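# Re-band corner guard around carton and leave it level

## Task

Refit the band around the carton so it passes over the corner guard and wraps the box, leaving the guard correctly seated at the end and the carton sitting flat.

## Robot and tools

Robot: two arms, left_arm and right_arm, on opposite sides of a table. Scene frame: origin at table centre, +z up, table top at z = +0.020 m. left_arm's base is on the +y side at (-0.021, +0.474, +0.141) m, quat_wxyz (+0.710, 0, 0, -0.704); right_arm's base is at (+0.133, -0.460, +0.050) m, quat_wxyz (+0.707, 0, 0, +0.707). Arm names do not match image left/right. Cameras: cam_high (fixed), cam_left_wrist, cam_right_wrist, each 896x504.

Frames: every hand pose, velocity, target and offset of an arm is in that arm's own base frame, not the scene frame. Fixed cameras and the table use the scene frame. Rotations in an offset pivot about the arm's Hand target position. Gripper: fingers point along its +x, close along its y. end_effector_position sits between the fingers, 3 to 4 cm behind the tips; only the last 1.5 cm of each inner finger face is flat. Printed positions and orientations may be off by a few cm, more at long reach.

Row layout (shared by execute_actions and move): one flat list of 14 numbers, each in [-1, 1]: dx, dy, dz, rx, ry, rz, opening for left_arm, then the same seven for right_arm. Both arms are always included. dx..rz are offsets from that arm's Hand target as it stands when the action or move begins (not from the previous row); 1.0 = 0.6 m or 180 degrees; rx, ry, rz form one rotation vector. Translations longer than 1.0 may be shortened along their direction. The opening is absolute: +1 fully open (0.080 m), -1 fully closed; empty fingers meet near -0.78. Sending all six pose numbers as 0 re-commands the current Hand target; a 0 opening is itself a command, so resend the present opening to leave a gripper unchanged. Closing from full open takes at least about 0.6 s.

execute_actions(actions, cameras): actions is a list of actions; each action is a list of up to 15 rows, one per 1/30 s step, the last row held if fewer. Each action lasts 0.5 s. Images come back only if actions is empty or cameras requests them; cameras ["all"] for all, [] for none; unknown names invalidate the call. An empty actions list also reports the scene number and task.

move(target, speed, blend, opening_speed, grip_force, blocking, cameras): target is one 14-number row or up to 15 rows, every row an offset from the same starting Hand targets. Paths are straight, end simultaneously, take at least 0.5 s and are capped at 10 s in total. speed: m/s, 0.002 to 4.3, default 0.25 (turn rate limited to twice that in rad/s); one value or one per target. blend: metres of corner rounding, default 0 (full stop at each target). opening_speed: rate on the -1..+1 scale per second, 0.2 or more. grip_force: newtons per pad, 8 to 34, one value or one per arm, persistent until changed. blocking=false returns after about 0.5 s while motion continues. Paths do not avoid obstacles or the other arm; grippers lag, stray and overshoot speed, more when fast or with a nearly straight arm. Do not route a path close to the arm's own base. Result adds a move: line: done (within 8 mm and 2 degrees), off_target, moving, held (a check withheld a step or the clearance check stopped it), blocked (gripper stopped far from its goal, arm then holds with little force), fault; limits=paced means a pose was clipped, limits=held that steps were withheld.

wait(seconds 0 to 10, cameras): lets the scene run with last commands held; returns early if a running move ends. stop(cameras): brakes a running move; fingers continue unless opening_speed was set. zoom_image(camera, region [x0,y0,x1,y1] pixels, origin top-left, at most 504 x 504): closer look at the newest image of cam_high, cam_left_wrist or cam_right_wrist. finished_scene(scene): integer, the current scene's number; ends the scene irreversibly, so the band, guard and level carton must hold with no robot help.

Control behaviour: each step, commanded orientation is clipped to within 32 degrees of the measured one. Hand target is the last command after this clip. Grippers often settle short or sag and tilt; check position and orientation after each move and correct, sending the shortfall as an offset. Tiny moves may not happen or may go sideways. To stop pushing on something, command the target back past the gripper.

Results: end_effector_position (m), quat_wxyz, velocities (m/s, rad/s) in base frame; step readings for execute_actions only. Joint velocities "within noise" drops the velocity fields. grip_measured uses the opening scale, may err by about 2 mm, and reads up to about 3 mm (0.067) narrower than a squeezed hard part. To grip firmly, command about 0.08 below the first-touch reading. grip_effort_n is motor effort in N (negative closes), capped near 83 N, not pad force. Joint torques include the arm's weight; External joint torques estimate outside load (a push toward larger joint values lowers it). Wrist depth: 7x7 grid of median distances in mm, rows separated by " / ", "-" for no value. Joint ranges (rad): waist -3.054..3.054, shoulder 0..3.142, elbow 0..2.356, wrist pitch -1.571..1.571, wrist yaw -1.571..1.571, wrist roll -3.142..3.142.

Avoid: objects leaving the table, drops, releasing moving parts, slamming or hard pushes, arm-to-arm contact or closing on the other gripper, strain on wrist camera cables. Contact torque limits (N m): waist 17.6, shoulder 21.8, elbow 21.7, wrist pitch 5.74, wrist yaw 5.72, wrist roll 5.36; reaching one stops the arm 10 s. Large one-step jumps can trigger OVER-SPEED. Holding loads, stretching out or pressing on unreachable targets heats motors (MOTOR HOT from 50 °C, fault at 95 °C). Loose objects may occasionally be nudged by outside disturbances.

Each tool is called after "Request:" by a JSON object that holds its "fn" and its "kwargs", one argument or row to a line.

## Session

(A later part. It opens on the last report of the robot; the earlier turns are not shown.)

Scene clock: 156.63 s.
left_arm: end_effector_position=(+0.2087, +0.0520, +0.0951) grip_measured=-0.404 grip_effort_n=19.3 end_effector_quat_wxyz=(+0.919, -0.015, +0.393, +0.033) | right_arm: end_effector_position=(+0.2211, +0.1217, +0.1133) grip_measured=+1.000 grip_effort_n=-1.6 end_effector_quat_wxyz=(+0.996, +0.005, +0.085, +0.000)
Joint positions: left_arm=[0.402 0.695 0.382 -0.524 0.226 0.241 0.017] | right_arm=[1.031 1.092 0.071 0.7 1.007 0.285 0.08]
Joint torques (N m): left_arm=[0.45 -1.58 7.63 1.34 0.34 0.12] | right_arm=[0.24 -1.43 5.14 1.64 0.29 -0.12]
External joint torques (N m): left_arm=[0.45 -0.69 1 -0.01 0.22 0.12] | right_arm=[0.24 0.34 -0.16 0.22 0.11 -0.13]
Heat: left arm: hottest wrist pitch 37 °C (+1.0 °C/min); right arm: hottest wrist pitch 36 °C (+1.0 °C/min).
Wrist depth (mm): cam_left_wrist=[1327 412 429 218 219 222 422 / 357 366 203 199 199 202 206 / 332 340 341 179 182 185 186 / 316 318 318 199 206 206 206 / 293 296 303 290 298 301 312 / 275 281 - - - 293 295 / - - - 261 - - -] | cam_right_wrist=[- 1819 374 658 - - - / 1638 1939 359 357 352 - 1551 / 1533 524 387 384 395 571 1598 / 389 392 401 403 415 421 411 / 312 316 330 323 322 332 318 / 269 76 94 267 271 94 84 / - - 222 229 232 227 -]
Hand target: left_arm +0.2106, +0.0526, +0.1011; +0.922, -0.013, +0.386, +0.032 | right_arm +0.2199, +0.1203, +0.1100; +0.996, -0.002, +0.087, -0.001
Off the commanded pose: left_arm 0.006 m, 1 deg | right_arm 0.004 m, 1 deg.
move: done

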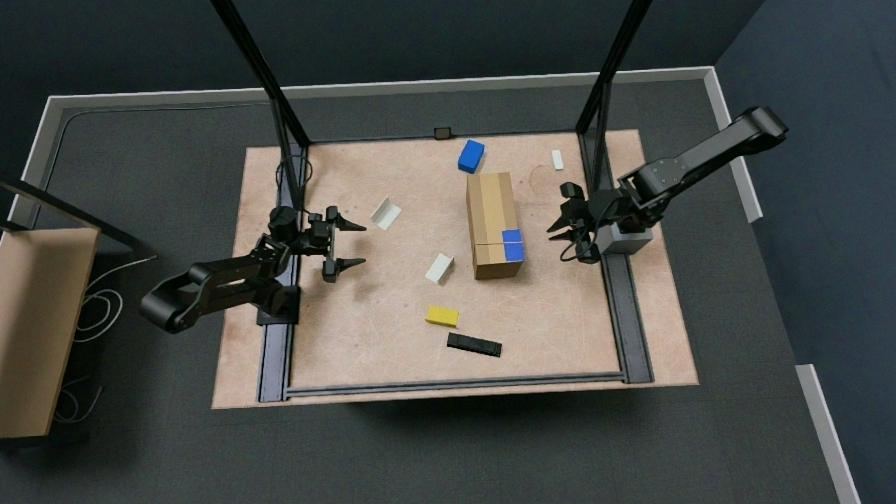

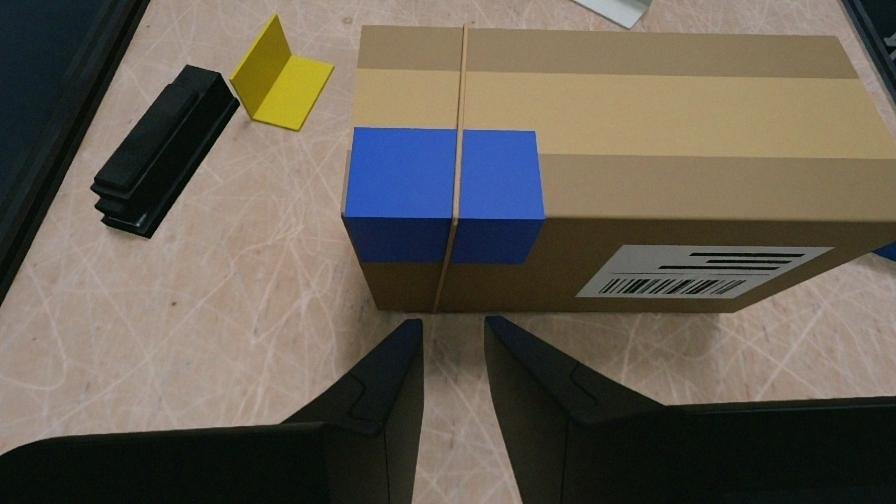

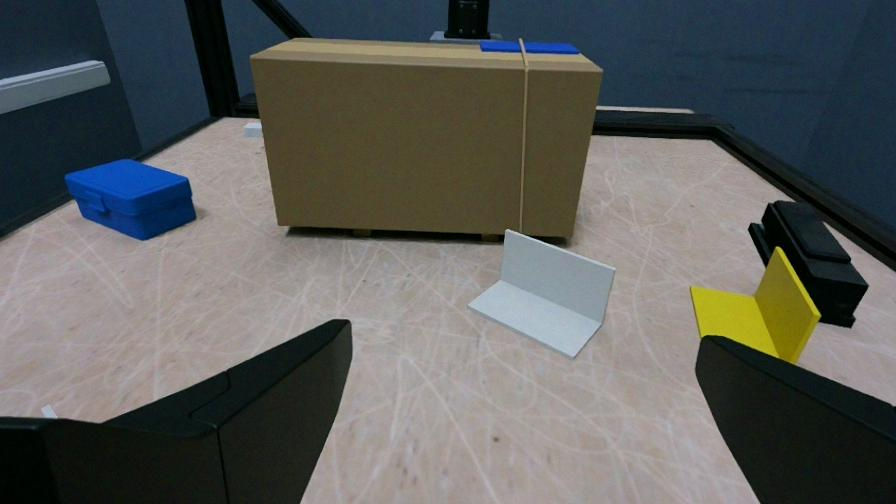

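Request:
{"fn": "move", "kwargs": {
  "target": [
    [0.08,0.003,-0.1,0,0,0,-0.4,0,0,0,0,0,0,1],
    [0.08,0.003,-0.1,0,0,0,-1,0,0,0,0,0,0,1],
    [0.07,0.003,-0.085,0,0,0,-1,0,0,0,0,0,0,1],
    [0.07,0.02,-0.085,0,0,0,-1,0,0,0,0,0,0,1]
  ],
  "cameras": ["cam_left_wrist","cam_right_wrist"],
  "speed": 0.07
}}

Request:
{"fn": "zoom_image", "kwargs": {
  "camera": "cam_right_wrist",
  "region": [350, 20, 650, 270]
}}

Scene clock: 167.17 s.
left_arm: end_effector_position=(+0.2495, +0.0633, +0.0464) grip_measured=-0.757 grip_effort_n=-83.5 end_effector_quat_wxyz=(+0.920, -0.014, +0.390, +0.033) | right_arm: end_effector_position=(+0.2211, +0.1217, +0.1133) grip_measured=+1.000 grip_effort_n=-1.6 end_effector_quat_wxyz=(+0.996, +0.005, +0.085, +0.000)
Joint positions: left_arm=[0.366 1.074 0.286 -0.036 0.203 0.215 0.001] | right_arm=[1.031 1.092 0.071 0.7 1.007 0.285 0.08]
Joint torques (N m): left_arm=[0.39 -1.93 6.78 1.43 0.29 0.15] | right_arm=[0.25 -1.43 5.13 1.64 0.29 -0.12]
External joint torques (N m): left_arm=[0.38 0.48 0.71 0.01 0.18 0.15] | right_arm=[0.25 0.34 -0.16 0.22 0.12 -0.13]
Heat: left arm: hottest wrist pitch 36 °C (+0.0 °C/min); right arm: hottest wrist pitch 36 °C (+1.0 °C/min).
Wrist depth (mm): cam_left_wrist=[338 346 352 148 151 153 154 / 309 282 307 135 138 139 140 / 241 287 126 121 123 126 128 / 260 268 261 112 111 119 119 / 247 248 247 130 170 170 170 / 230 234 236 - 242 243 246 / - - - - - - -] | cam_right_wrist=[1782 - 383 402 455 1579 2060 / 1844 785 359 357 360 1911 2216 / 1561 531 387 384 396 575 1551 / 388 392 401 404 417 420 411 / 311 315 330 323 315 341 319 / 270 76 94 268 271 94 84 / - - 222 229 232 227 -]
Hand target: left_arm +0.2526, +0.0645, +0.0500; +0.922, -0.013, +0.386, +0.032 | right_arm +0.2199, +0.1203, +0.1100; +0.996, -0.002, +0.087, -0.001
Off the commanded pose: left_arm 0.005 m, 1 deg | right_arm 0.004 m, 1 deg.
move: done
Images, in order (width x height): cam_left_wrist 896x504, cam_right_wrist 896x504.

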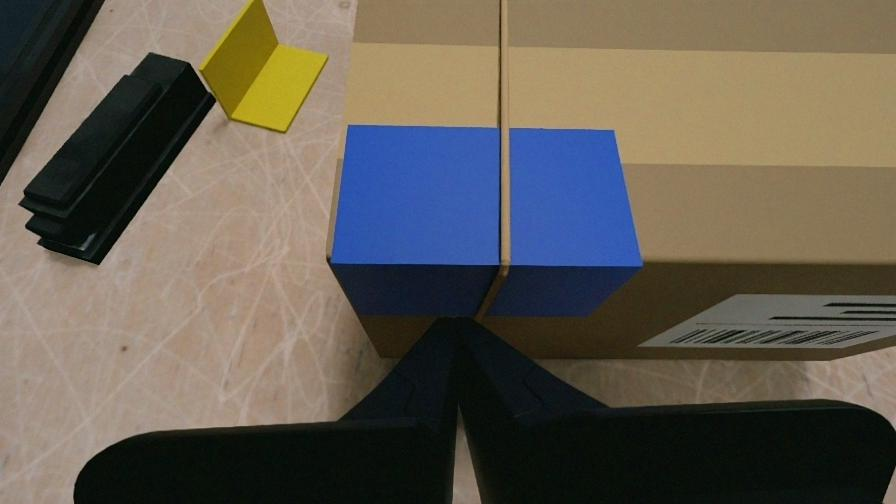

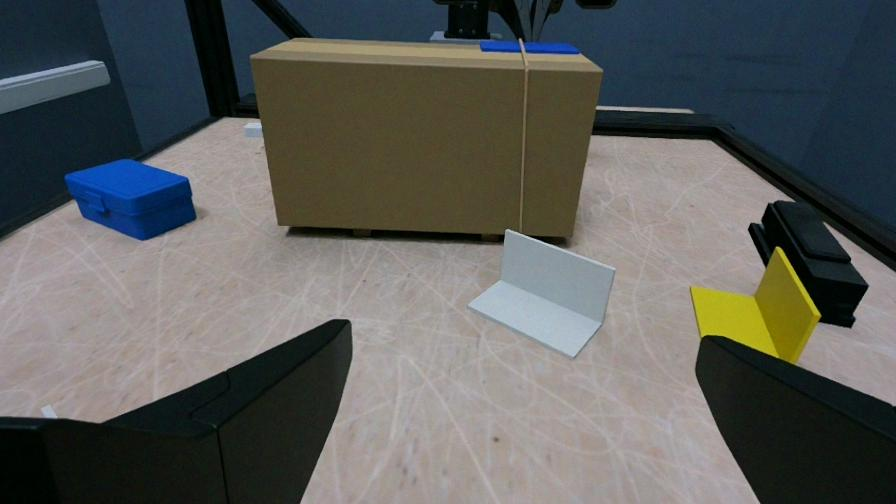

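Scaled by 1.680 from the camera's 896x504 image, which has a finer 1280x720 frame.

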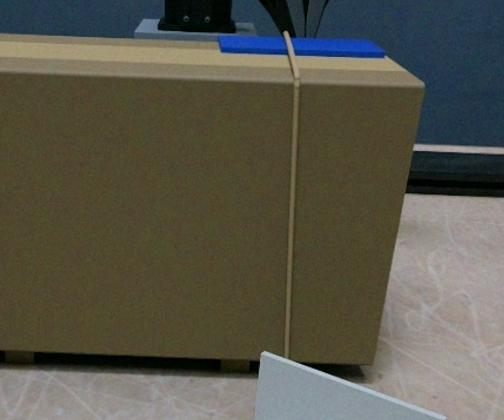

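Request:
{"fn": "move", "kwargs": {
  "target": [
    [0,0,0,0,0,0,-0.4,0,0,0,0,0,0,1],
    [0,-0.019,0,0,0,0,-0.4,0,0,0,0,0,0,1],
    [0.0165,-0.019,-0.024,0,0,0,-0.4,0,0,0,0,0,0,1],
    [0.0165,-0.019,-0.024,0,0,0,-1,0,0,0,0,0,0,1]
  ],
  "cameras": ["cam_left_wrist"],
  "speed": 0.06
}}

Request:
{"fn": "zoom_image", "kwargs": {
  "camera": "cam_left_wrist",
  "region": [350, 230, 600, 430]
}}

Scene clock: 173.10 s.
left_arm: end_effector_position=(+0.2623, +0.0521, +0.0359) grip_measured=-0.757 grip_effort_n=-83.5 end_effector_quat_wxyz=(+0.922, -0.014, +0.387, +0.028) | right_arm: end_effector_position=(+0.2211, +0.1217, +0.1133) grip_measured=+1.000 grip_effort_n=-2.1 end_effector_quat_wxyz=(+0.996, +0.005, +0.085, +0.000)
Joint positions: left_arm=[0.284 1.172 0.272 0.092 0.156 0.156 0.001] | right_arm=[1.031 1.092 0.071 0.7 1.007 0.285 0.08]
Joint torques (N m): left_arm=[-0.01 -2.46 5.08 1.96 -0.2 -0.09] | right_arm=[0.25 -1.44 5.14 1.64 0.29 -0.11]
External joint torques (N m): left_arm=[-0.01 0.24 -0.53 0.57 -0.28 -0.1] | right_arm=[0.25 0.34 -0.16 0.22 0.11 -0.12]
Heat: left arm: hottest wrist pitch 36 °C (-3.0 °C/min); right arm: hottest wrist pitch 36 °C (+1.0 °C/min).
Wrist depth (mm): cam_left_wrist=[328 336 132 133 137 137 140 / 306 - 122 120 123 125 127 / - 278 107 108 111 113 115 / 250 257 98 98 99 104 104 / 236 237 112 102 127 129 147 / 220 224 - - 229 231 233 / - - - - - - -] | cam_right_wrist=[- - 352 452 450 - 1691 / 1691 - 359 354 355 - - / - 529 387 384 394 571 513 / 389 394 400 402 414 420 389 / 313 315 331 321 318 342 320 / 269 76 94 267 271 95 84 / - - 222 229 232 227 -]
Hand target: left_arm +0.2625, +0.0531, +0.0355; +0.922, -0.013, +0.386, +0.032 | right_arm +0.2199, +0.1203, +0.1100; +0.996, -0.002, +0.087, -0.001
Off the commanded pose: left_arm 0.001 m, 0 deg | right_arm 0.004 m, 1 deg.
move: done
Images, in order (width x height): cam_left_wrist 896x504.

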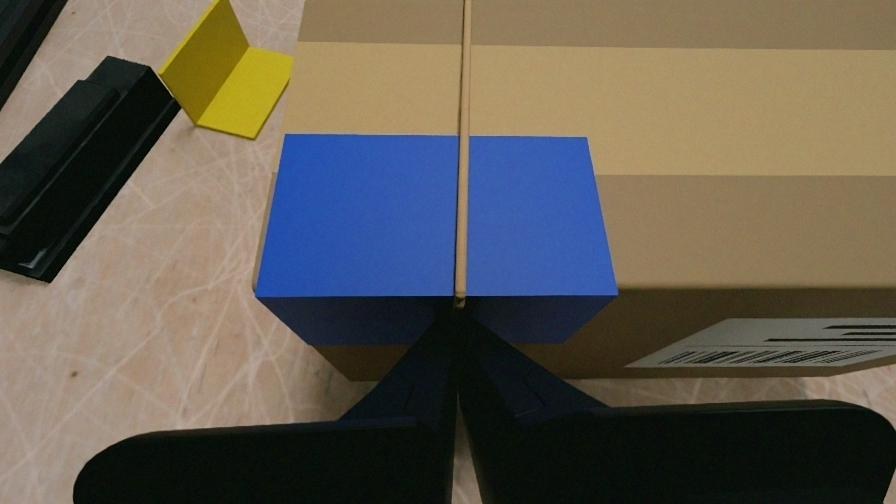

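Scaled by 2.016 from the camera's 896x504 image, which has a finer 1280x720 frame.

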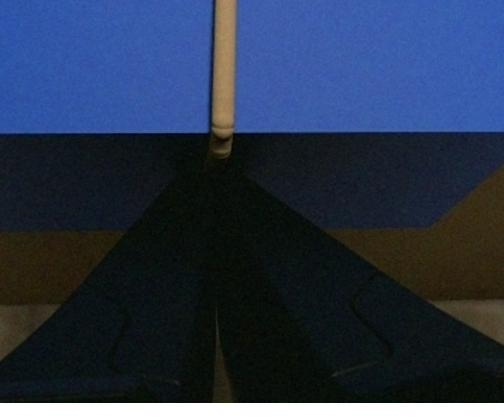

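Request:
{"fn": "move", "kwargs": {
  "target": [
    [-0.016,0,0.024,0,0,0,-1,0,0,0,0,0,0,1],
    [-0.016,0.014,0.024,0,0,0,-1,0,0,0,0,0,0,1],
    [0,0.014,0.0,0,0,0,-1,0,0,0,0,0,0,1]
  ],
  "cameras": ["cam_left_wrist","cam_right_wrist"],
  "speed": 0.06
}}

Request:
{"fn": "zoom_image", "kwargs": {
  "camera": "cam_left_wrist",
  "region": [350, 230, 600, 430]
}}

Request:
{"fn": "zoom_image", "kwargs": {
  "camera": "cam_right_wrist",
  "region": [350, 20, 650, 270]
}}

Scene clock: 181.57 s.
left_arm: end_effector_position=(+0.2620, +0.0607, +0.0362) grip_measured=-0.757 grip_effort_n=-83.5 end_effector_quat_wxyz=(+0.922, -0.014, +0.386, +0.029) | right_arm: end_effector_position=(+0.2211, +0.1217, +0.1133) grip_measured=+1.000 grip_effort_n=-2.1 end_effector_quat_wxyz=(+0.996, +0.005, +0.085, +0.000)
Joint positions: left_arm=[0.334 1.185 0.28 0.092 0.191 0.192 0.001] | right_arm=[1.031 1.092 0.071 0.7 1.007 0.285 0.08]
Joint torques (N m): left_arm=[-0.29 -2.12 5.25 2.03 -0.25 -0.03] | right_arm=[0.24 -1.44 5.13 1.63 0.29 -0.12]
External joint torques (N m): left_arm=[-0.3 0.69 -0.41 0.62 -0.34 -0.04] | right_arm=[0.24 0.32 -0.14 0.22 0.11 -0.12]
Heat: left arm: hottest wrist pitch 36 °C (-2.0 °C/min); right arm: hottest wrist pitch 36 °C (+1.0 °C/min).
Wrist depth (mm): cam_left_wrist=[326 326 138 134 138 138 141 / 261 288 120 121 123 126 128 / 239 277 108 108 111 114 116 / 246 258 98 99 101 104 104 / 236 238 113 102 126 127 144 / 220 224 - - 230 231 233 / - - - - - - -] | cam_right_wrist=[1735 1832 671 401 456 - 1983 / 1680 - 359 356 355 741 1770 / - 527 388 386 395 571 533 / 387 392 400 404 415 421 402 / 312 315 330 322 322 331 326 / 270 76 94 269 271 94 84 / - - 222 229 231 227 -]
Hand target: left_arm +0.2625, +0.0615, +0.0356; +0.922, -0.013, +0.386, +0.032 | right_arm +0.2199, +0.1203, +0.1100; +0.996, -0.002, +0.087, -0.001
Off the commanded pose: left_arm 0.001 m, 0 deg | right_arm 0.004 m, 1 deg.
move: done
Images, in order (width x height): cam_left_wrist 896x504, cam_right_wrist 896x504.

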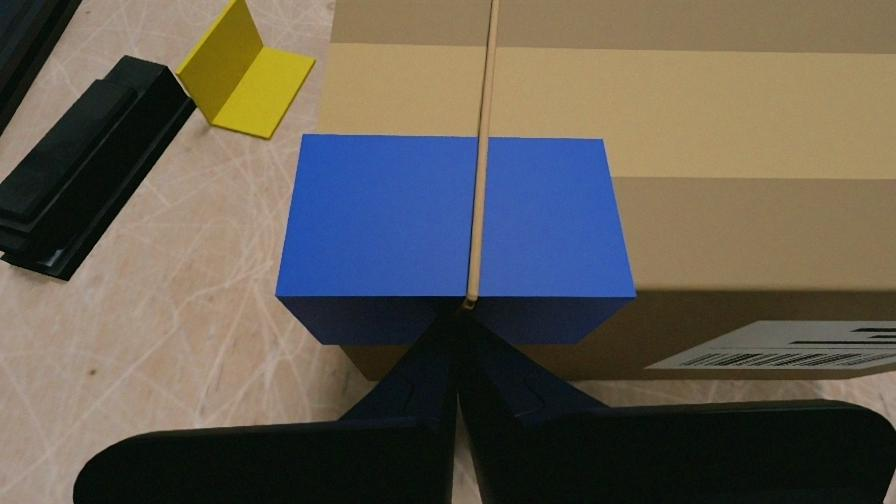

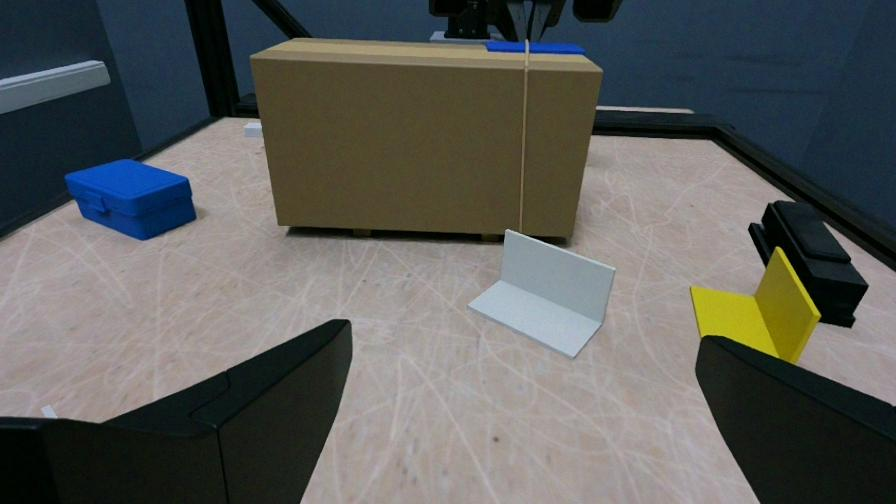

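Scaled by 2.016 from the camera's 896x504 image, which has a finer 1280x720 frame.

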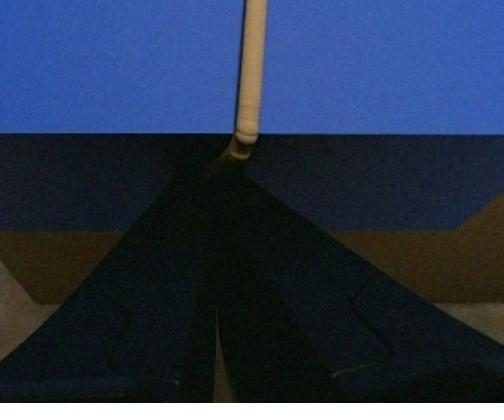

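Scaled by 1.680 from the camera's 896x504 image, which has a finer 1280x720 frame.

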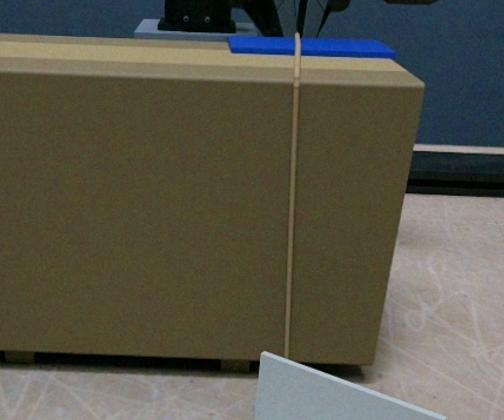

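Request:
{"fn": "move", "kwargs": {
  "target": [
    [0.003,-0.014,-0.002,0,0,0,-1,0,0,0,0,0,0,1],
    [-0.03,-0.014,0.04,0,0,0,-1,0,0,0,0,0,0,1]
  ],
  "cameras": ["cam_left_wrist","cam_right_wrist"],
  "speed": 0.06
}}

Request:
{"fn": "zoom_image", "kwargs": {
  "camera": "cam_right_wrist",
  "region": [350, 20, 650, 270]
}}

Request:
{"fn": "zoom_image", "kwargs": {
  "camera": "cam_left_wrist",
  "region": [230, 100, 530, 400]
}}

Scene clock: 189.27 s.
left_arm: end_effector_position=(+0.2401, +0.0516, +0.0511) grip_measured=-0.757 grip_effort_n=-83.5 end_effector_quat_wxyz=(+0.917, -0.015, +0.398, +0.032) | right_arm: end_effector_position=(+0.2211, +0.1217, +0.1133) grip_measured=+1.000 grip_effort_n=-2.1 end_effector_quat_wxyz=(+0.996, +0.005, +0.085, +0.000)
Joint positions: left_arm=[0.313 0.979 0.281 -0.136 0.166 0.176 0.001] | right_arm=[1.031 1.092 0.071 0.7 1.007 0.285 0.08]
Joint torques (N m): left_arm=[0.45 -2.94 7.51 1.41 0.3 0.12] | right_arm=[0.24 -1.43 5.14 1.64 0.29 -0.12]
External joint torques (N m): left_arm=[0.47 -0.96 1.3 0.03 0.21 0.12] | right_arm=[0.23 0.36 -0.21 0.21 0.12 -0.12]
Heat: left arm: hottest wrist pitch 37 °C (-1.0 °C/min); right arm: hottest wrist pitch 36 °C (+0.0 °C/min).
Wrist depth (mm): cam_left_wrist=[335 351 153 151 153 156 158 / 302 317 136 138 140 142 143 / 253 291 124 123 127 130 134 / 264 268 115 116 125 135 135 / 249 250 251 191 215 216 245 / 234 238 - - 247 249 250 / - - - - - - -] | cam_right_wrist=[- 1844 373 401 403 - - / 1628 776 358 355 354 - - / - 531 388 385 397 575 524 / 387 392 400 404 413 419 413 / 312 316 330 322 321 330 322 / 270 76 94 267 270 95 84 / - - 222 229 232 226 -]
Hand target: left_arm +0.2446, +0.0532, +0.0597; +0.922, -0.013, +0.386, +0.032 | right_arm +0.2199, +0.1203, +0.1100; +0.996, -0.002, +0.087, -0.001
Off the commanded pose: left_arm 0.010 m, 2 deg | right_arm 0.004 m, 1 deg.
move: off_target (left_arm)
Images, in order (width x height): cam_left_wrist 896x504, cam_right_wrist 896x504.

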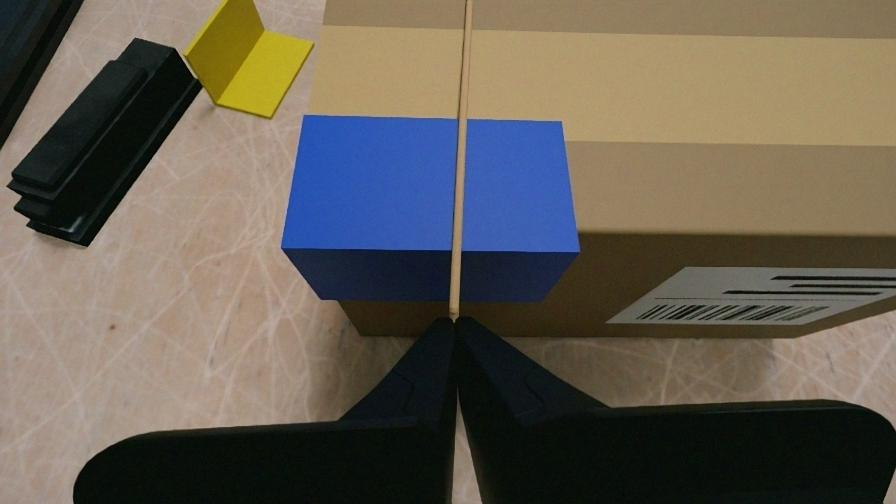

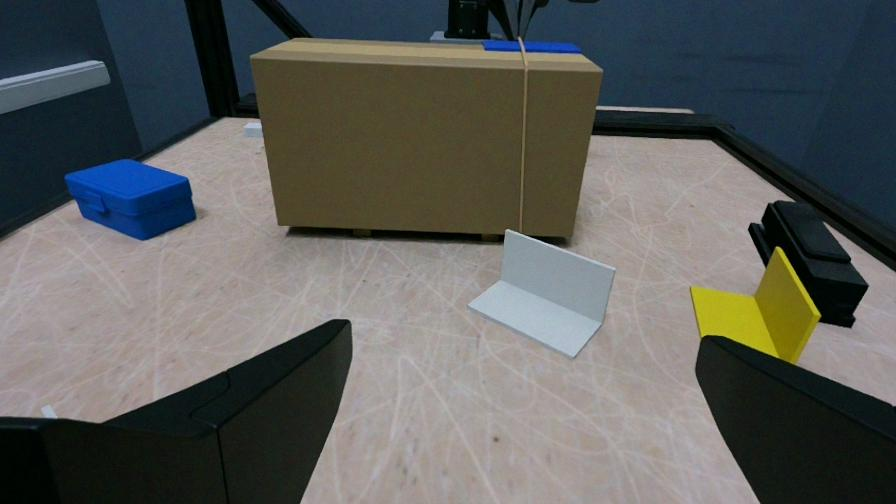

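Scaled by 1.680 from the camera's 896x504 image, which has a finer 1280x720 frame.

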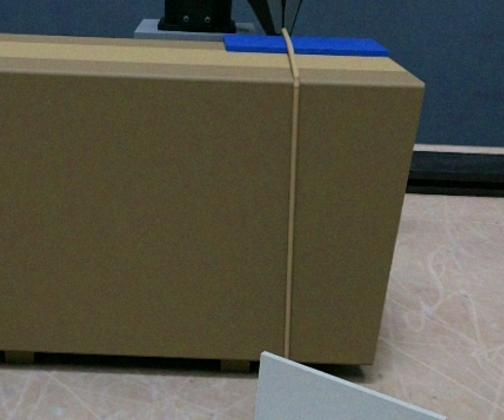

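Scaled by 1.680 from the camera's 896x504 image, which has a finer 1280x720 frame.

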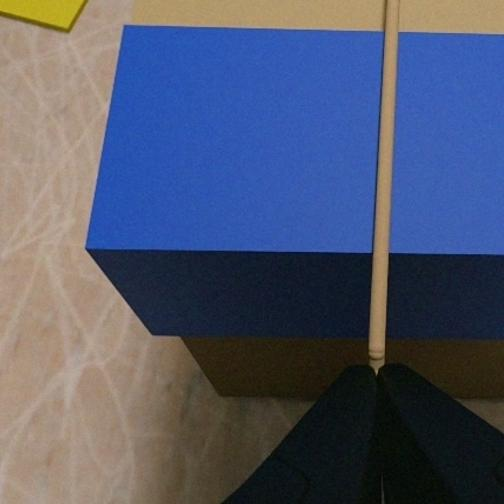

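Request:
{"fn": "move", "kwargs": {
  "target": [
    [0.0,0,0.03,0,0,0,-1,0,0,0,0,0,0,1],
    [-0.005,0.09,0.035,0,0,0,-1,0,0,0,0,0,0,1],
    [0.0,0.014,0.03,0,0,0,-1,0,0,0,0,0,0,1]
  ],
  "cameras": ["cam_left_wrist","cam_right_wrist"],
  "speed": 0.08
}}

Request:
{"fn": "zoom_image", "kwargs": {
  "camera": "cam_right_wrist",
  "region": [350, 20, 650, 270]
}}

Scene clock: 198.50 s.
left_arm: end_effector_position=(+0.2433, +0.0609, +0.0738) grip_measured=-0.757 grip_effort_n=-83.5 end_effector_quat_wxyz=(+0.918, -0.016, +0.394, +0.029) | right_arm: end_effector_position=(+0.2211, +0.1217, +0.1133) grip_measured=+1.000 grip_effort_n=-1.6 end_effector_quat_wxyz=(+0.996, +0.005, +0.085, +0.000)
Joint positions: left_arm=[0.374 0.956 0.368 -0.248 0.215 0.221 0.001] | right_arm=[1.031 1.092 0.071 0.7 1.007 0.285 0.08]
Joint torques (N m): left_arm=[-0.05 -3.98 5.88 1.91 -0.1 -0.02] | right_arm=[0.24 -1.43 5.12 1.63 0.29 -0.12]
External joint torques (N m): left_arm=[-0.04 -1.93 -0.52 0.54 -0.21 -0.02] | right_arm=[0.25 0.38 -0.23 0.19 0.11 -0.13]
Heat: left arm: hottest wrist pitch 36 °C (-2.0 °C/min); right arm: hottest wrist pitch 36 °C (+0.0 °C/min).
Wrist depth (mm): cam_left_wrist=[1243 376 381 185 395 402 410 / 329 - 335 166 170 173 175 / 307 312 316 156 158 158 160 / 283 292 296 140 144 148 149 / 271 272 272 136 199 202 202 / 253 258 - - 269 272 273 / - - - - - - -] | cam_right_wrist=[- 1770 370 401 454 1911 1735 / 1589 715 357 356 355 707 1844 / - 527 386 385 395 571 - / 386 393 400 403 414 421 409 / 311 317 330 323 321 330 315 / 270 76 94 267 271 94 84 / - - 221 229 232 226 -]
Hand target: left_arm +0.2445, +0.0615, +0.0776; +0.922, -0.013, +0.386, +0.032 | right_arm +0.2199, +0.1203, +0.1100; +0.996, -0.002, +0.087, -0.001
Off the commanded pose: left_arm 0.004 m, 1 deg | right_arm 0.004 m, 1 deg.
move: done
Images, in order (width x height): cam_left_wrist 896x504, cam_right_wrist 896x504.

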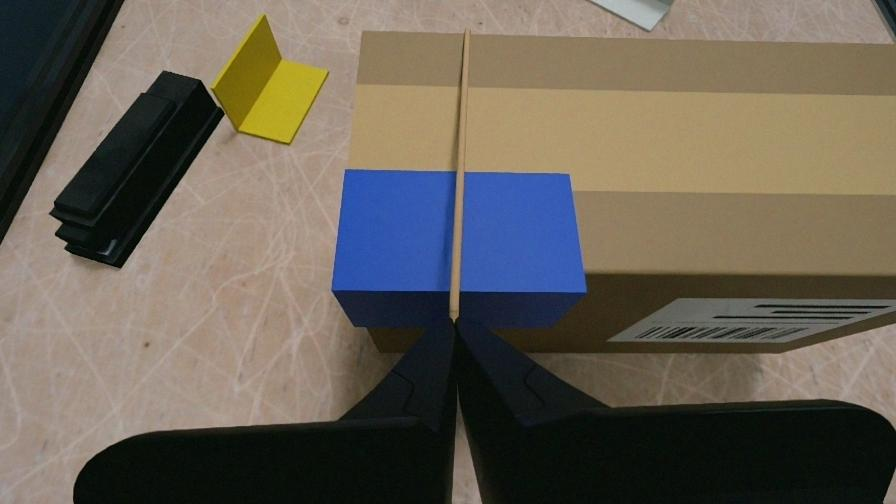

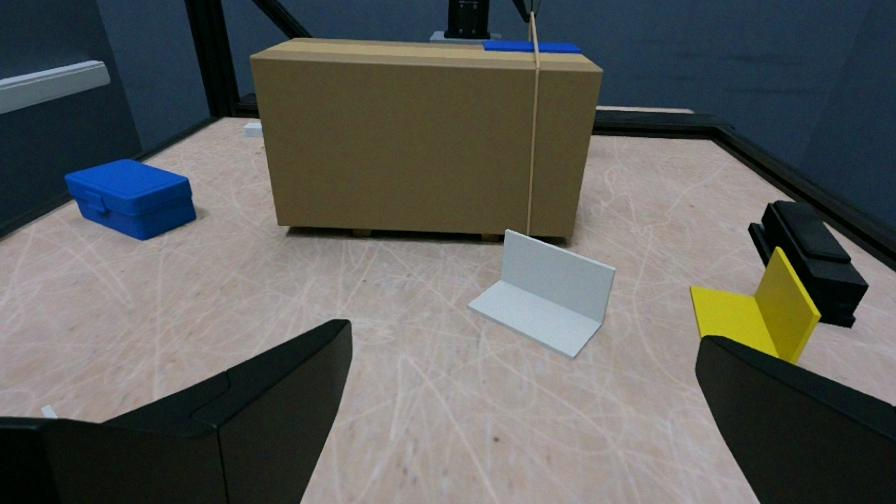

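Scaled by 1.680 from the camera's 896x504 image, which has a finer 1280x720 frame.

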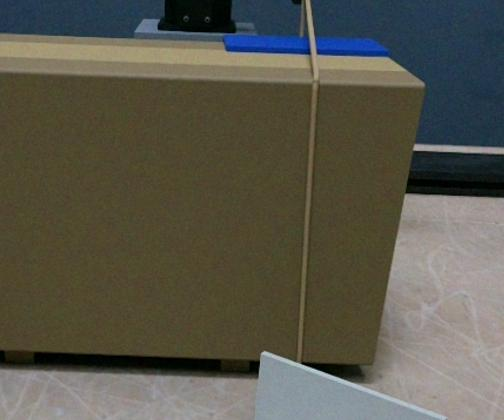

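Request:
{"fn": "move", "kwargs": {
  "target": [0.0225,0,-0.061,0,0,0,-1,0,0,0,0,0,0,1],
  "cameras": ["cam_left_wrist","cam_right_wrist"],
  "speed": 0.06
}}

Request:
{"fn": "zoom_image", "kwargs": {
  "camera": "cam_left_wrist",
  "region": [230, 100, 530, 400]
}}

Scene clock: 204.70 s.
left_arm: end_effector_position=(+0.2600, +0.0620, +0.0445) grip_measured=-0.757 grip_effort_n=-83.5 end_effector_quat_wxyz=(+0.924, -0.013, +0.381, +0.030) | right_arm: end_effector_position=(+0.2211, +0.1217, +0.1133) grip_measured=+1.000 grip_effort_n=-2.1 end_effector_quat_wxyz=(+0.996, +0.005, +0.085, +0.000)
Joint positions: left_arm=[0.344 1.135 0.29 0.042 0.196 0.199 0.001] | right_arm=[1.031 1.092 0.071 0.7 1.007 0.285 0.08]
Joint torques (N m): left_arm=[-0.17 -2.4 4.72 1.61 -0.19 -0.06] | right_arm=[0.25 -1.44 5.14 1.63 0.29 -0.12]
External joint torques (N m): left_arm=[-0.17 0.21 -1.04 0.22 -0.29 -0.06] | right_arm=[0.25 0.31 -0.1 0.23 0.12 -0.12]
Heat: left arm: hottest wrist pitch 36 °C (-2.0 °C/min); right arm: hottest wrist pitch 36 °C (+0.0 °C/min).
Wrist depth (mm): cam_left_wrist=[340 351 356 149 153 153 155 / 309 297 - 134 137 139 140 / 249 290 - 119 122 125 127 / 256 268 - 107 112 115 116 / 245 248 241 106 130 131 147 / 230 233 - - 223 226 239 / - - - - - - -] | cam_right_wrist=[- - 367 405 447 - 1782 / 1618 - 358 355 354 - - / 1608 527 388 384 394 571 - / 388 391 401 404 415 421 374 / 312 316 330 323 321 333 325 / 270 76 94 267 271 95 84 / - - 221 229 232 227 -]
Hand target: left_arm +0.2580, +0.0615, +0.0410; +0.922, -0.013, +0.386, +0.032 | right_arm +0.2199, +0.1203, +0.1100; +0.996, -0.002, +0.087, -0.001
Off the commanded pose: left_arm 0.004 m, 1 deg | right_arm 0.004 m, 1 deg.
move: done
Images, in order (width x height): cam_left_wrist 896x504, cam_right_wrist 896x504.

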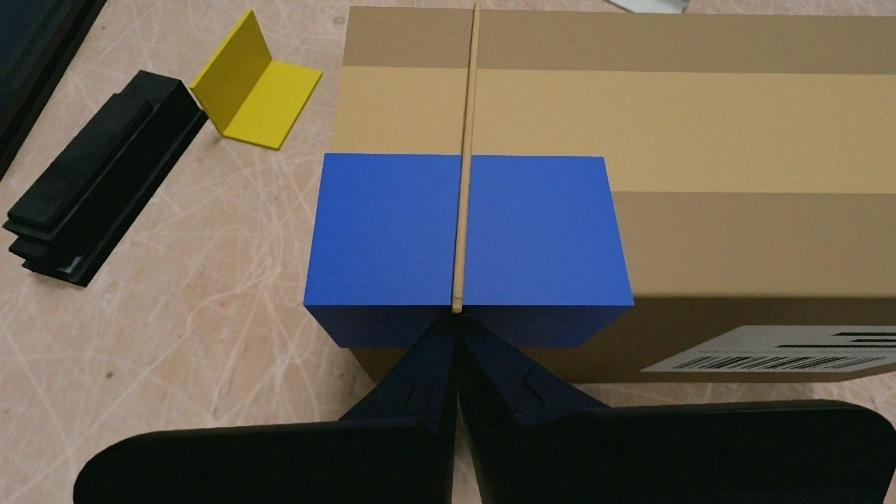

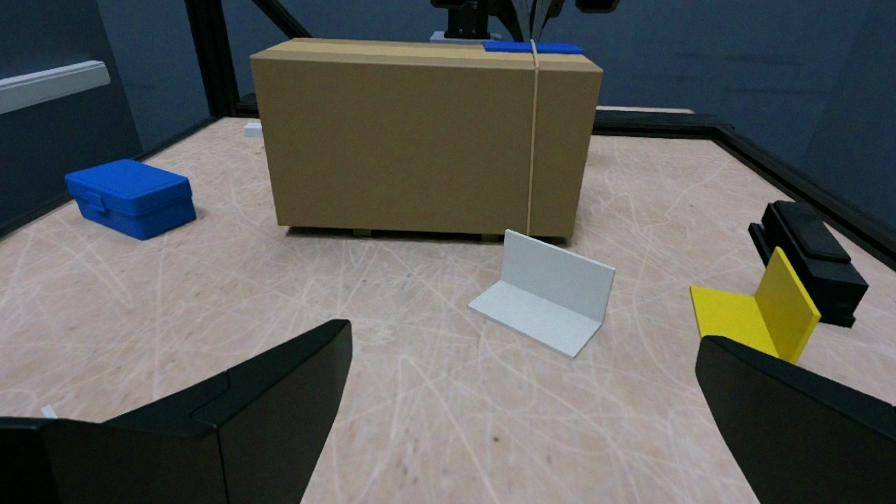

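Scaled by 1.680 from the camera's 896x504 image, which has a finer 1280x720 frame.

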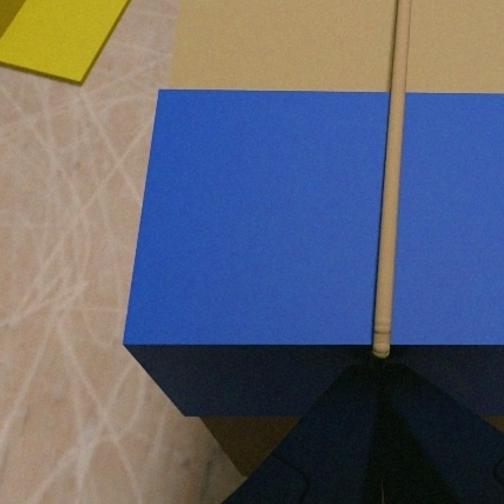

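Request:
{"fn": "move", "kwargs": {
  "target": [0,0,0,0,0,0,-0.4,0,0,0,0,0,0,1],
  "opening_speed": 0.4
}}

Request:
{"fn": "move", "kwargs": {
  "target": [
    [-0.08,0,0.1,0,0,0,-0.4,0,0,0,0,0,0,1],
    [-0.08,0.12,0.1,0,0,0,-1,0,0,0,0,0,0,1]
  ],
  "cameras": ["all"]
}}

Request:
{"fn": "zoom_image", "kwargs": {
  "camera": "cam_left_wrist",
  "region": [380, 100, 680, 350]
}}

Request:
{"fn": "zoom_image", "kwargs": {
  "camera": "cam_right_wrist",
  "region": [350, 20, 650, 270]
}}

Scene clock: 210.20 s.
left_arm: end_effector_position=(+0.2601, +0.0621, +0.0445) grip_measured=-0.404 grip_effort_n=19.3 end_effector_quat_wxyz=(+0.924, -0.012, +0.381, +0.031) | right_arm: end_effector_position=(+0.2211, +0.1217, +0.1133) grip_measured=+1.000 grip_effort_n=-2.1 end_effector_quat_wxyz=(+0.996, +0.005, +0.085, +0.000)
Joint positions: left_arm=[0.344 1.136 0.29 0.043 0.195 0.199 0.017] | right_arm=[1.031 1.092 0.071 0.7 1.007 0.285 0.08]
Joint torques (N m): left_arm=[-0.08 -2.24 4.55 1.62 -0.1 -0.06] | right_arm=[0.24 -1.43 5.13 1.63 0.29 -0.12]
External joint torques (N m): left_arm=[-0.09 0.4 -1.28 0.22 -0.19 -0.07] | right_arm=[0.23 0.34 -0.14 0.22 0.12 -0.12]
Heat: left arm: hottest wrist pitch 36 °C (-2.0 °C/min); right arm: hottest wrist pitch 36 °C (+0.0 °C/min).
Wrist depth (mm): cam_left_wrist=[346 351 355 150 153 153 155 / 315 297 - 135 136 138 140 / 267 290 291 119 122 125 127 / 256 268 112 107 112 115 116 / 246 246 243 107 120 130 147 / 230 234 - 228 - 224 226 / - - - 216 - - -] | cam_right_wrist=[- - 382 410 398 - - / 1669 - 358 356 354 - 1770 / - 559 386 384 394 572 524 / 388 390 400 404 403 419 398 / 312 315 330 321 319 345 325 / 269 76 94 267 271 94 84 / - - 221 229 232 226 -]
Hand target: left_arm +0.2580, +0.0615, +0.0410; +0.922, -0.013, +0.386, +0.032 | right_arm +0.2199, +0.1203, +0.1100; +0.996, -0.002, +0.087, -0.001
Off the commanded pose: left_arm 0.004 m, 1 deg | right_arm 0.004 m, 1 deg.
move: done

Scene clock: 212.53 s.
left_arm: end_effector_position=(+0.2079, +0.1311, +0.0968) grip_measured=-0.757 grip_effort_n=-83.5 end_effector_quat_wxyz=(+0.920, -0.016, +0.391, +0.032) | right_arm: end_effector_position=(+0.2211, +0.1217, +0.1133) grip_measured=+1.000 grip_effort_n=-1.6 end_effector_quat_wxyz=(+0.996, +0.005, +0.085, +0.000)
Joint positions: left_arm=[0.875 1.016 0.51 -0.477 0.525 0.639 0.001] | right_arm=[1.031 1.092 0.071 0.7 1.007 0.285 0.08]
Joint torques (N m): left_arm=[0.27 -1.89 7.4 1.36 0.55 0.12] | right_arm=[0.23 -1.43 5.13 1.63 0.28 -0.12]
External joint torques (N m): left_arm=[0.28 0.43 1.15 0.23 0.26 0.12] | right_arm=[0.23 0.34 -0.14 0.23 0.11 -0.12]
Heat: left arm: hottest wrist pitch 35 °C (-3.0 °C/min); right arm: hottest wrist pitch 36 °C (+0.0 °C/min).
Wrist depth (mm): cam_left_wrist=[1217 435 420 431 437 443 453 / 1169 377 375 381 204 207 211 / 1320 340 346 351 183 186 191 / 305 317 324 327 194 194 202 / 294 297 300 307 300 303 309 / 272 280 - - 293 296 299 / - - - - - - -] | cam_right_wrist=[1770 - 339 406 354 - - / - - 358 355 354 - 1968 / 1570 525 387 385 395 570 508 / 387 392 401 403 400 422 408 / 312 315 330 323 315 333 322 / 271 76 94 267 272 95 84 / - - 222 229 231 227 -]
Hand target: left_arm +0.2101, +0.1335, +0.1010; +0.922, -0.013, +0.386, +0.032 | right_arm +0.2199, +0.1203, +0.1100; +0.996, -0.002, +0.087, -0.001
Off the commanded pose: left_arm 0.005 m, 1 deg | right_arm 0.004 m, 1 deg.
move: done

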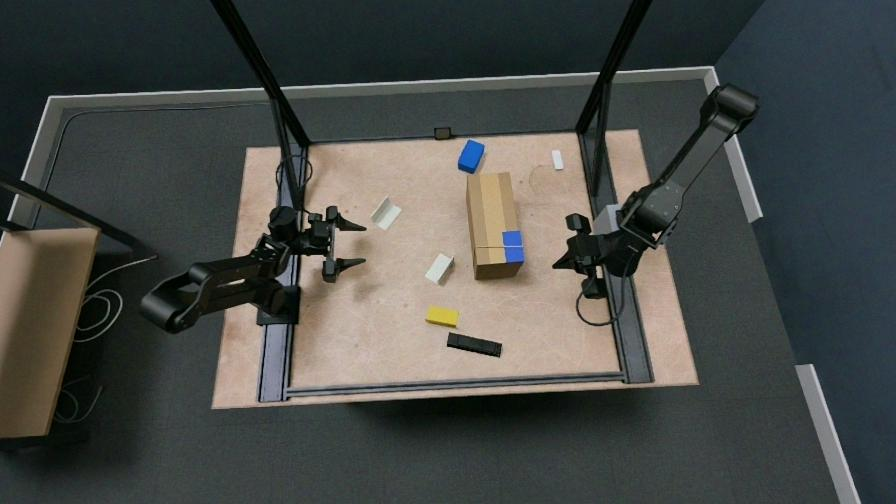

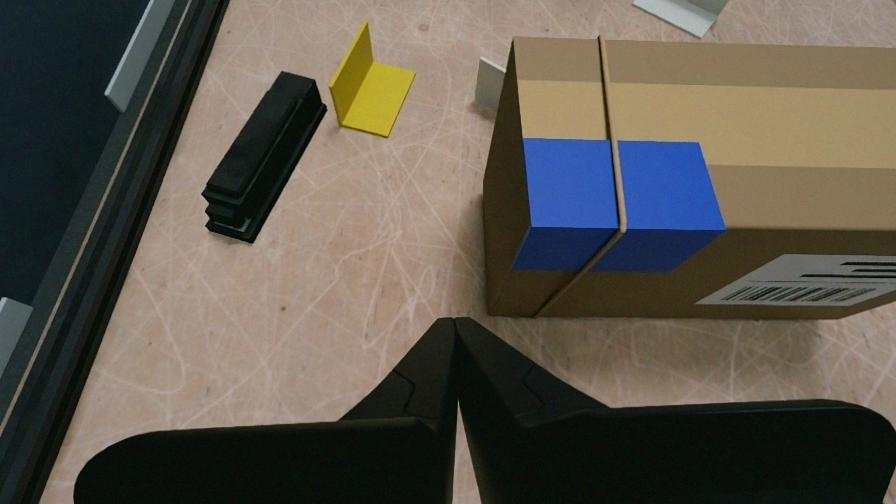

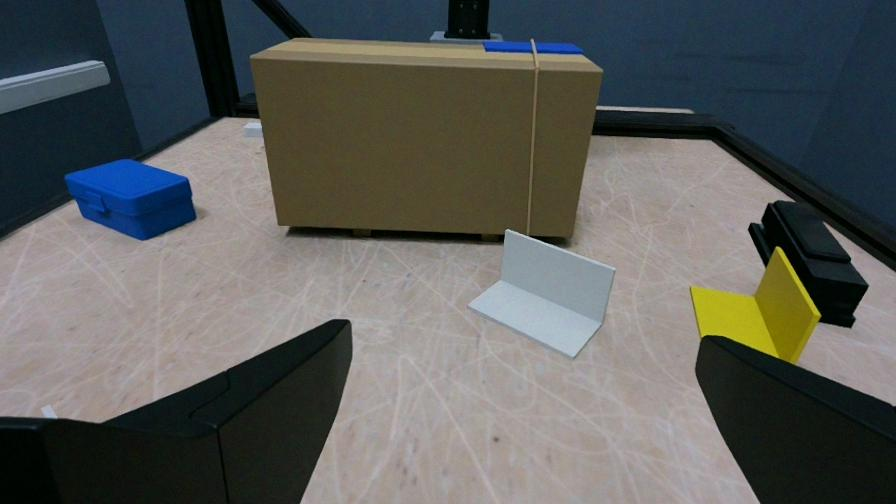

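Scaled by 1.680 from the camera's 896x504 image, which has a finer 1280x720 frame.

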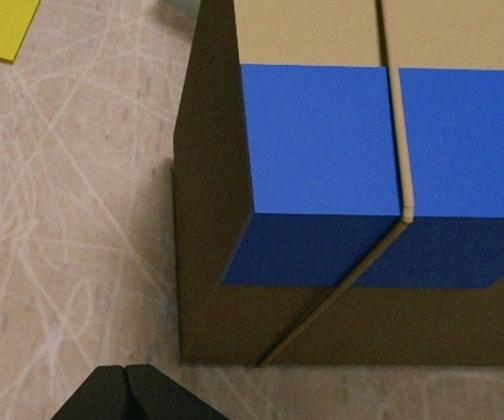

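Scaled by 1.680 from the camera's 896x504 image, which has a finer 1280x720 frame.

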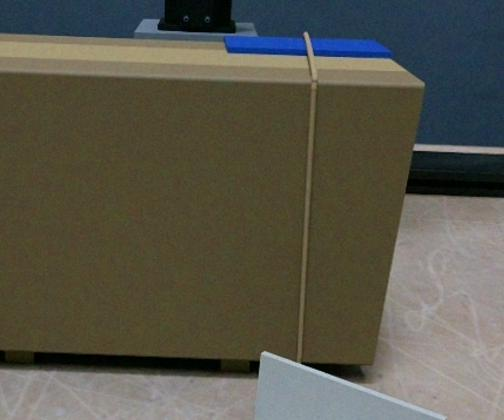

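Request:
{"fn": "move", "kwargs": {
  "target": [
    [0,-0.072,-0.17,0,0,0,-1,0,0,0,0,0,0,1],
    [0.055,-0.076,-0.29,0,0,0,-1,0,0,0,0,0,0,1]
  ],
  "cameras": ["cam_left_wrist"],
  "speed": 0.15,
  "blend": 0.02
}}

Request:
{"fn": "zoom_image", "kwargs": {
  "camera": "cam_left_wrist",
  "region": [330, 180, 630, 380]
}}

Scene clock: 228.27 s.
left_arm: end_effector_position=(+0.2446, +0.0889, -0.0715) grip_measured=-0.757 grip_effort_n=-83.5 end_effector_quat_wxyz=(+0.923, -0.012, +0.382, +0.031) | right_arm: end_effector_position=(+0.2211, +0.1217, +0.1133) grip_measured=+1.000 grip_effort_n=-1.6 end_effector_quat_wxyz=(+0.996, +0.005, +0.085, +0.000)
Joint positions: left_arm=[0.533 2.065 0.136 1.088 0.323 0.342 0.001] | right_arm=[1.031 1.092 0.071 0.7 1.007 0.285 0.08]
Joint torques (N m): left_arm=[-0.48 -3.64 0.87 1.58 -0.08 -0.08] | right_arm=[0.24 -1.43 5.13 1.63 0.29 -0.12]
External joint torques (N m): left_arm=[-0.48 0.71 0.1 0.24 -0.24 -0.08] | right_arm=[0.27 0.33 -0.14 0.23 0.11 -0.12]
Heat: left arm: hottest wrist pitch 35 °C (-1.0 °C/min); right arm: hottest wrist pitch 36 °C (+0.0 °C/min).
Wrist depth (mm): cam_left_wrist=[184 188 190 - - - - / 167 170 172 - - - - / 156 155 156 - 91 91 96 / 141 142 144 123 115 124 116 / 131 132 134 137 136 138 141 / 122 124 126 - 129 130 131 / - - - - - - -] | cam_right_wrist=[1870 - 373 401 470 - - / 1628 - 358 356 359 1911 - / 1628 525 388 384 395 572 540 / 390 393 400 405 413 421 406 / 312 316 331 321 317 346 315 / 270 76 94 267 271 94 84 / - - 222 229 232 227 -]
Hand target: left_arm +0.2430, +0.0879, -0.0730; +0.922, -0.013, +0.386, +0.032 | right_arm +0.2199, +0.1203, +0.1100; +0.996, -0.002, +0.087, -0.001
Off the commanded pose: left_arm 0.002 m, 0 deg | right_arm 0.004 m, 1 deg.
move: done
Images, in order (width x height): cam_left_wrist 896x504.

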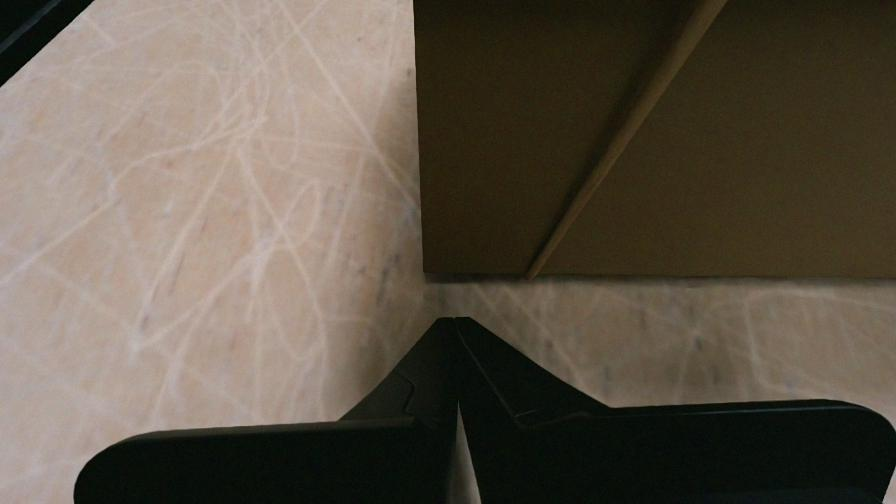

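Scaled by 1.680 from the camera's 896x504 image, which has a finer 1280x720 frame.

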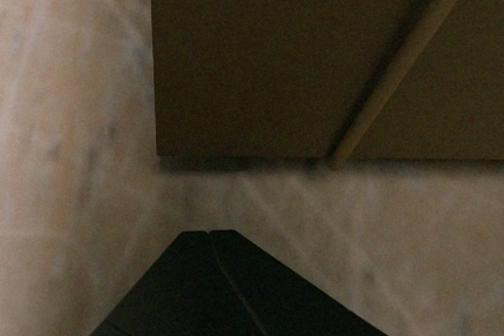

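Request:
{"fn": "move", "kwargs": {
  "target": [
    [0.03,0,-0.01,0,0,0,-1,0,0,0,0,0,0,1],
    [0.032,-0.04,-0.01,0,0,0,-1,0,0,0,0,0,0,1]
  ],
  "cameras": ["cam_left_wrist"],
  "speed": 0.05
}}

Request:
{"fn": "zoom_image", "kwargs": {
  "camera": "cam_left_wrist",
  "region": [330, 180, 630, 380]
}}

Scene clock: 233.77 s.
left_arm: end_effector_position=(+0.2625, +0.0661, -0.0781) grip_measured=-0.757 grip_effort_n=-83.5 end_effector_quat_wxyz=(+0.922, -0.013, +0.385, +0.035) | right_arm: end_effector_position=(+0.2211, +0.1217, +0.1133) grip_measured=+1.000 grip_effort_n=-2.1 end_effector_quat_wxyz=(+0.996, +0.005, +0.085, +0.000)
Joint positions: left_arm=[0.354 2.133 0.162 1.162 0.194 0.203 0.001] | right_arm=[1.031 1.092 0.071 0.7 1.007 0.285 0.08]
Joint torques (N m): left_arm=[-0.57 -4.25 0.88 1.67 0.06 -0.02] | right_arm=[0.24 -1.44 5.13 1.64 0.29 -0.12]
External joint torques (N m): left_arm=[-0.58 0.4 0.26 0.27 -0.04 -0.02] | right_arm=[0.24 0.34 -0.16 0.22 0.12 -0.12]
Heat: left arm: hottest wrist pitch 36 °C (+0.0 °C/min); right arm: hottest wrist pitch 36 °C (+0.0 °C/min).
Wrist depth (mm): cam_left_wrist=[- - - - - - - / 156 - - - - - - / 145 144 - - - - - / 134 134 - - - - - / 124 125 125 107 127 127 128 / 116 118 119 - 122 123 124 / - - - - - - -] | cam_right_wrist=[- 1939 390 530 456 - - / 1735 2013 359 356 359 - - / 432 556 388 384 395 572 1507 / 388 391 401 403 414 420 407 / 312 316 330 323 322 330 324 / 270 76 94 268 270 95 84 / - - 222 229 232 227 -]
Hand target: left_arm +0.2622, +0.0640, -0.0790; +0.922, -0.013, +0.386, +0.032 | right_arm +0.2199, +0.1203, +0.1100; +0.996, -0.002, +0.087, -0.001
Off the commanded pose: left_arm 0.002 m, 0 deg | right_arm 0.004 m, 1 deg.
move: done
Images, in order (width x height): cam_left_wrist 896x504.

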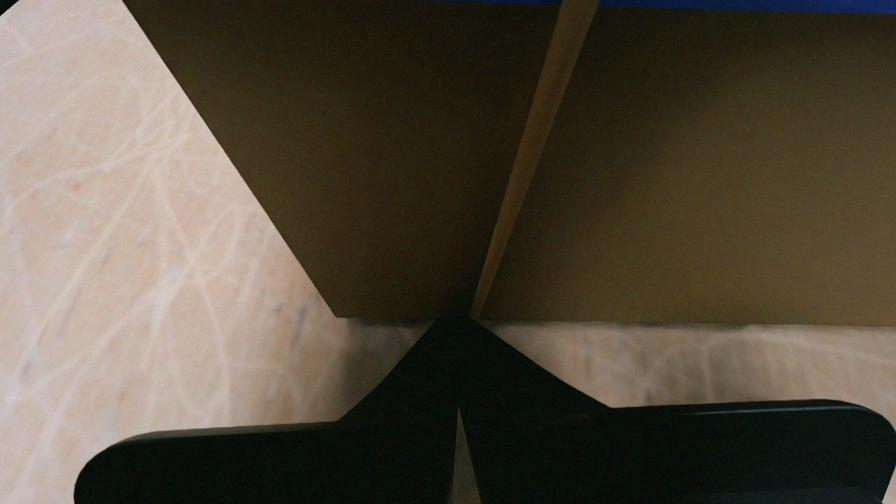

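Scaled by 1.680 from the camera's 896x504 image, which has a finer 1280x720 frame.

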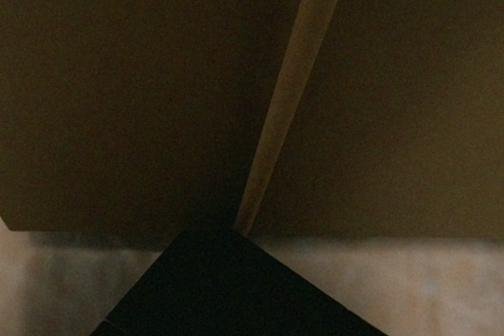

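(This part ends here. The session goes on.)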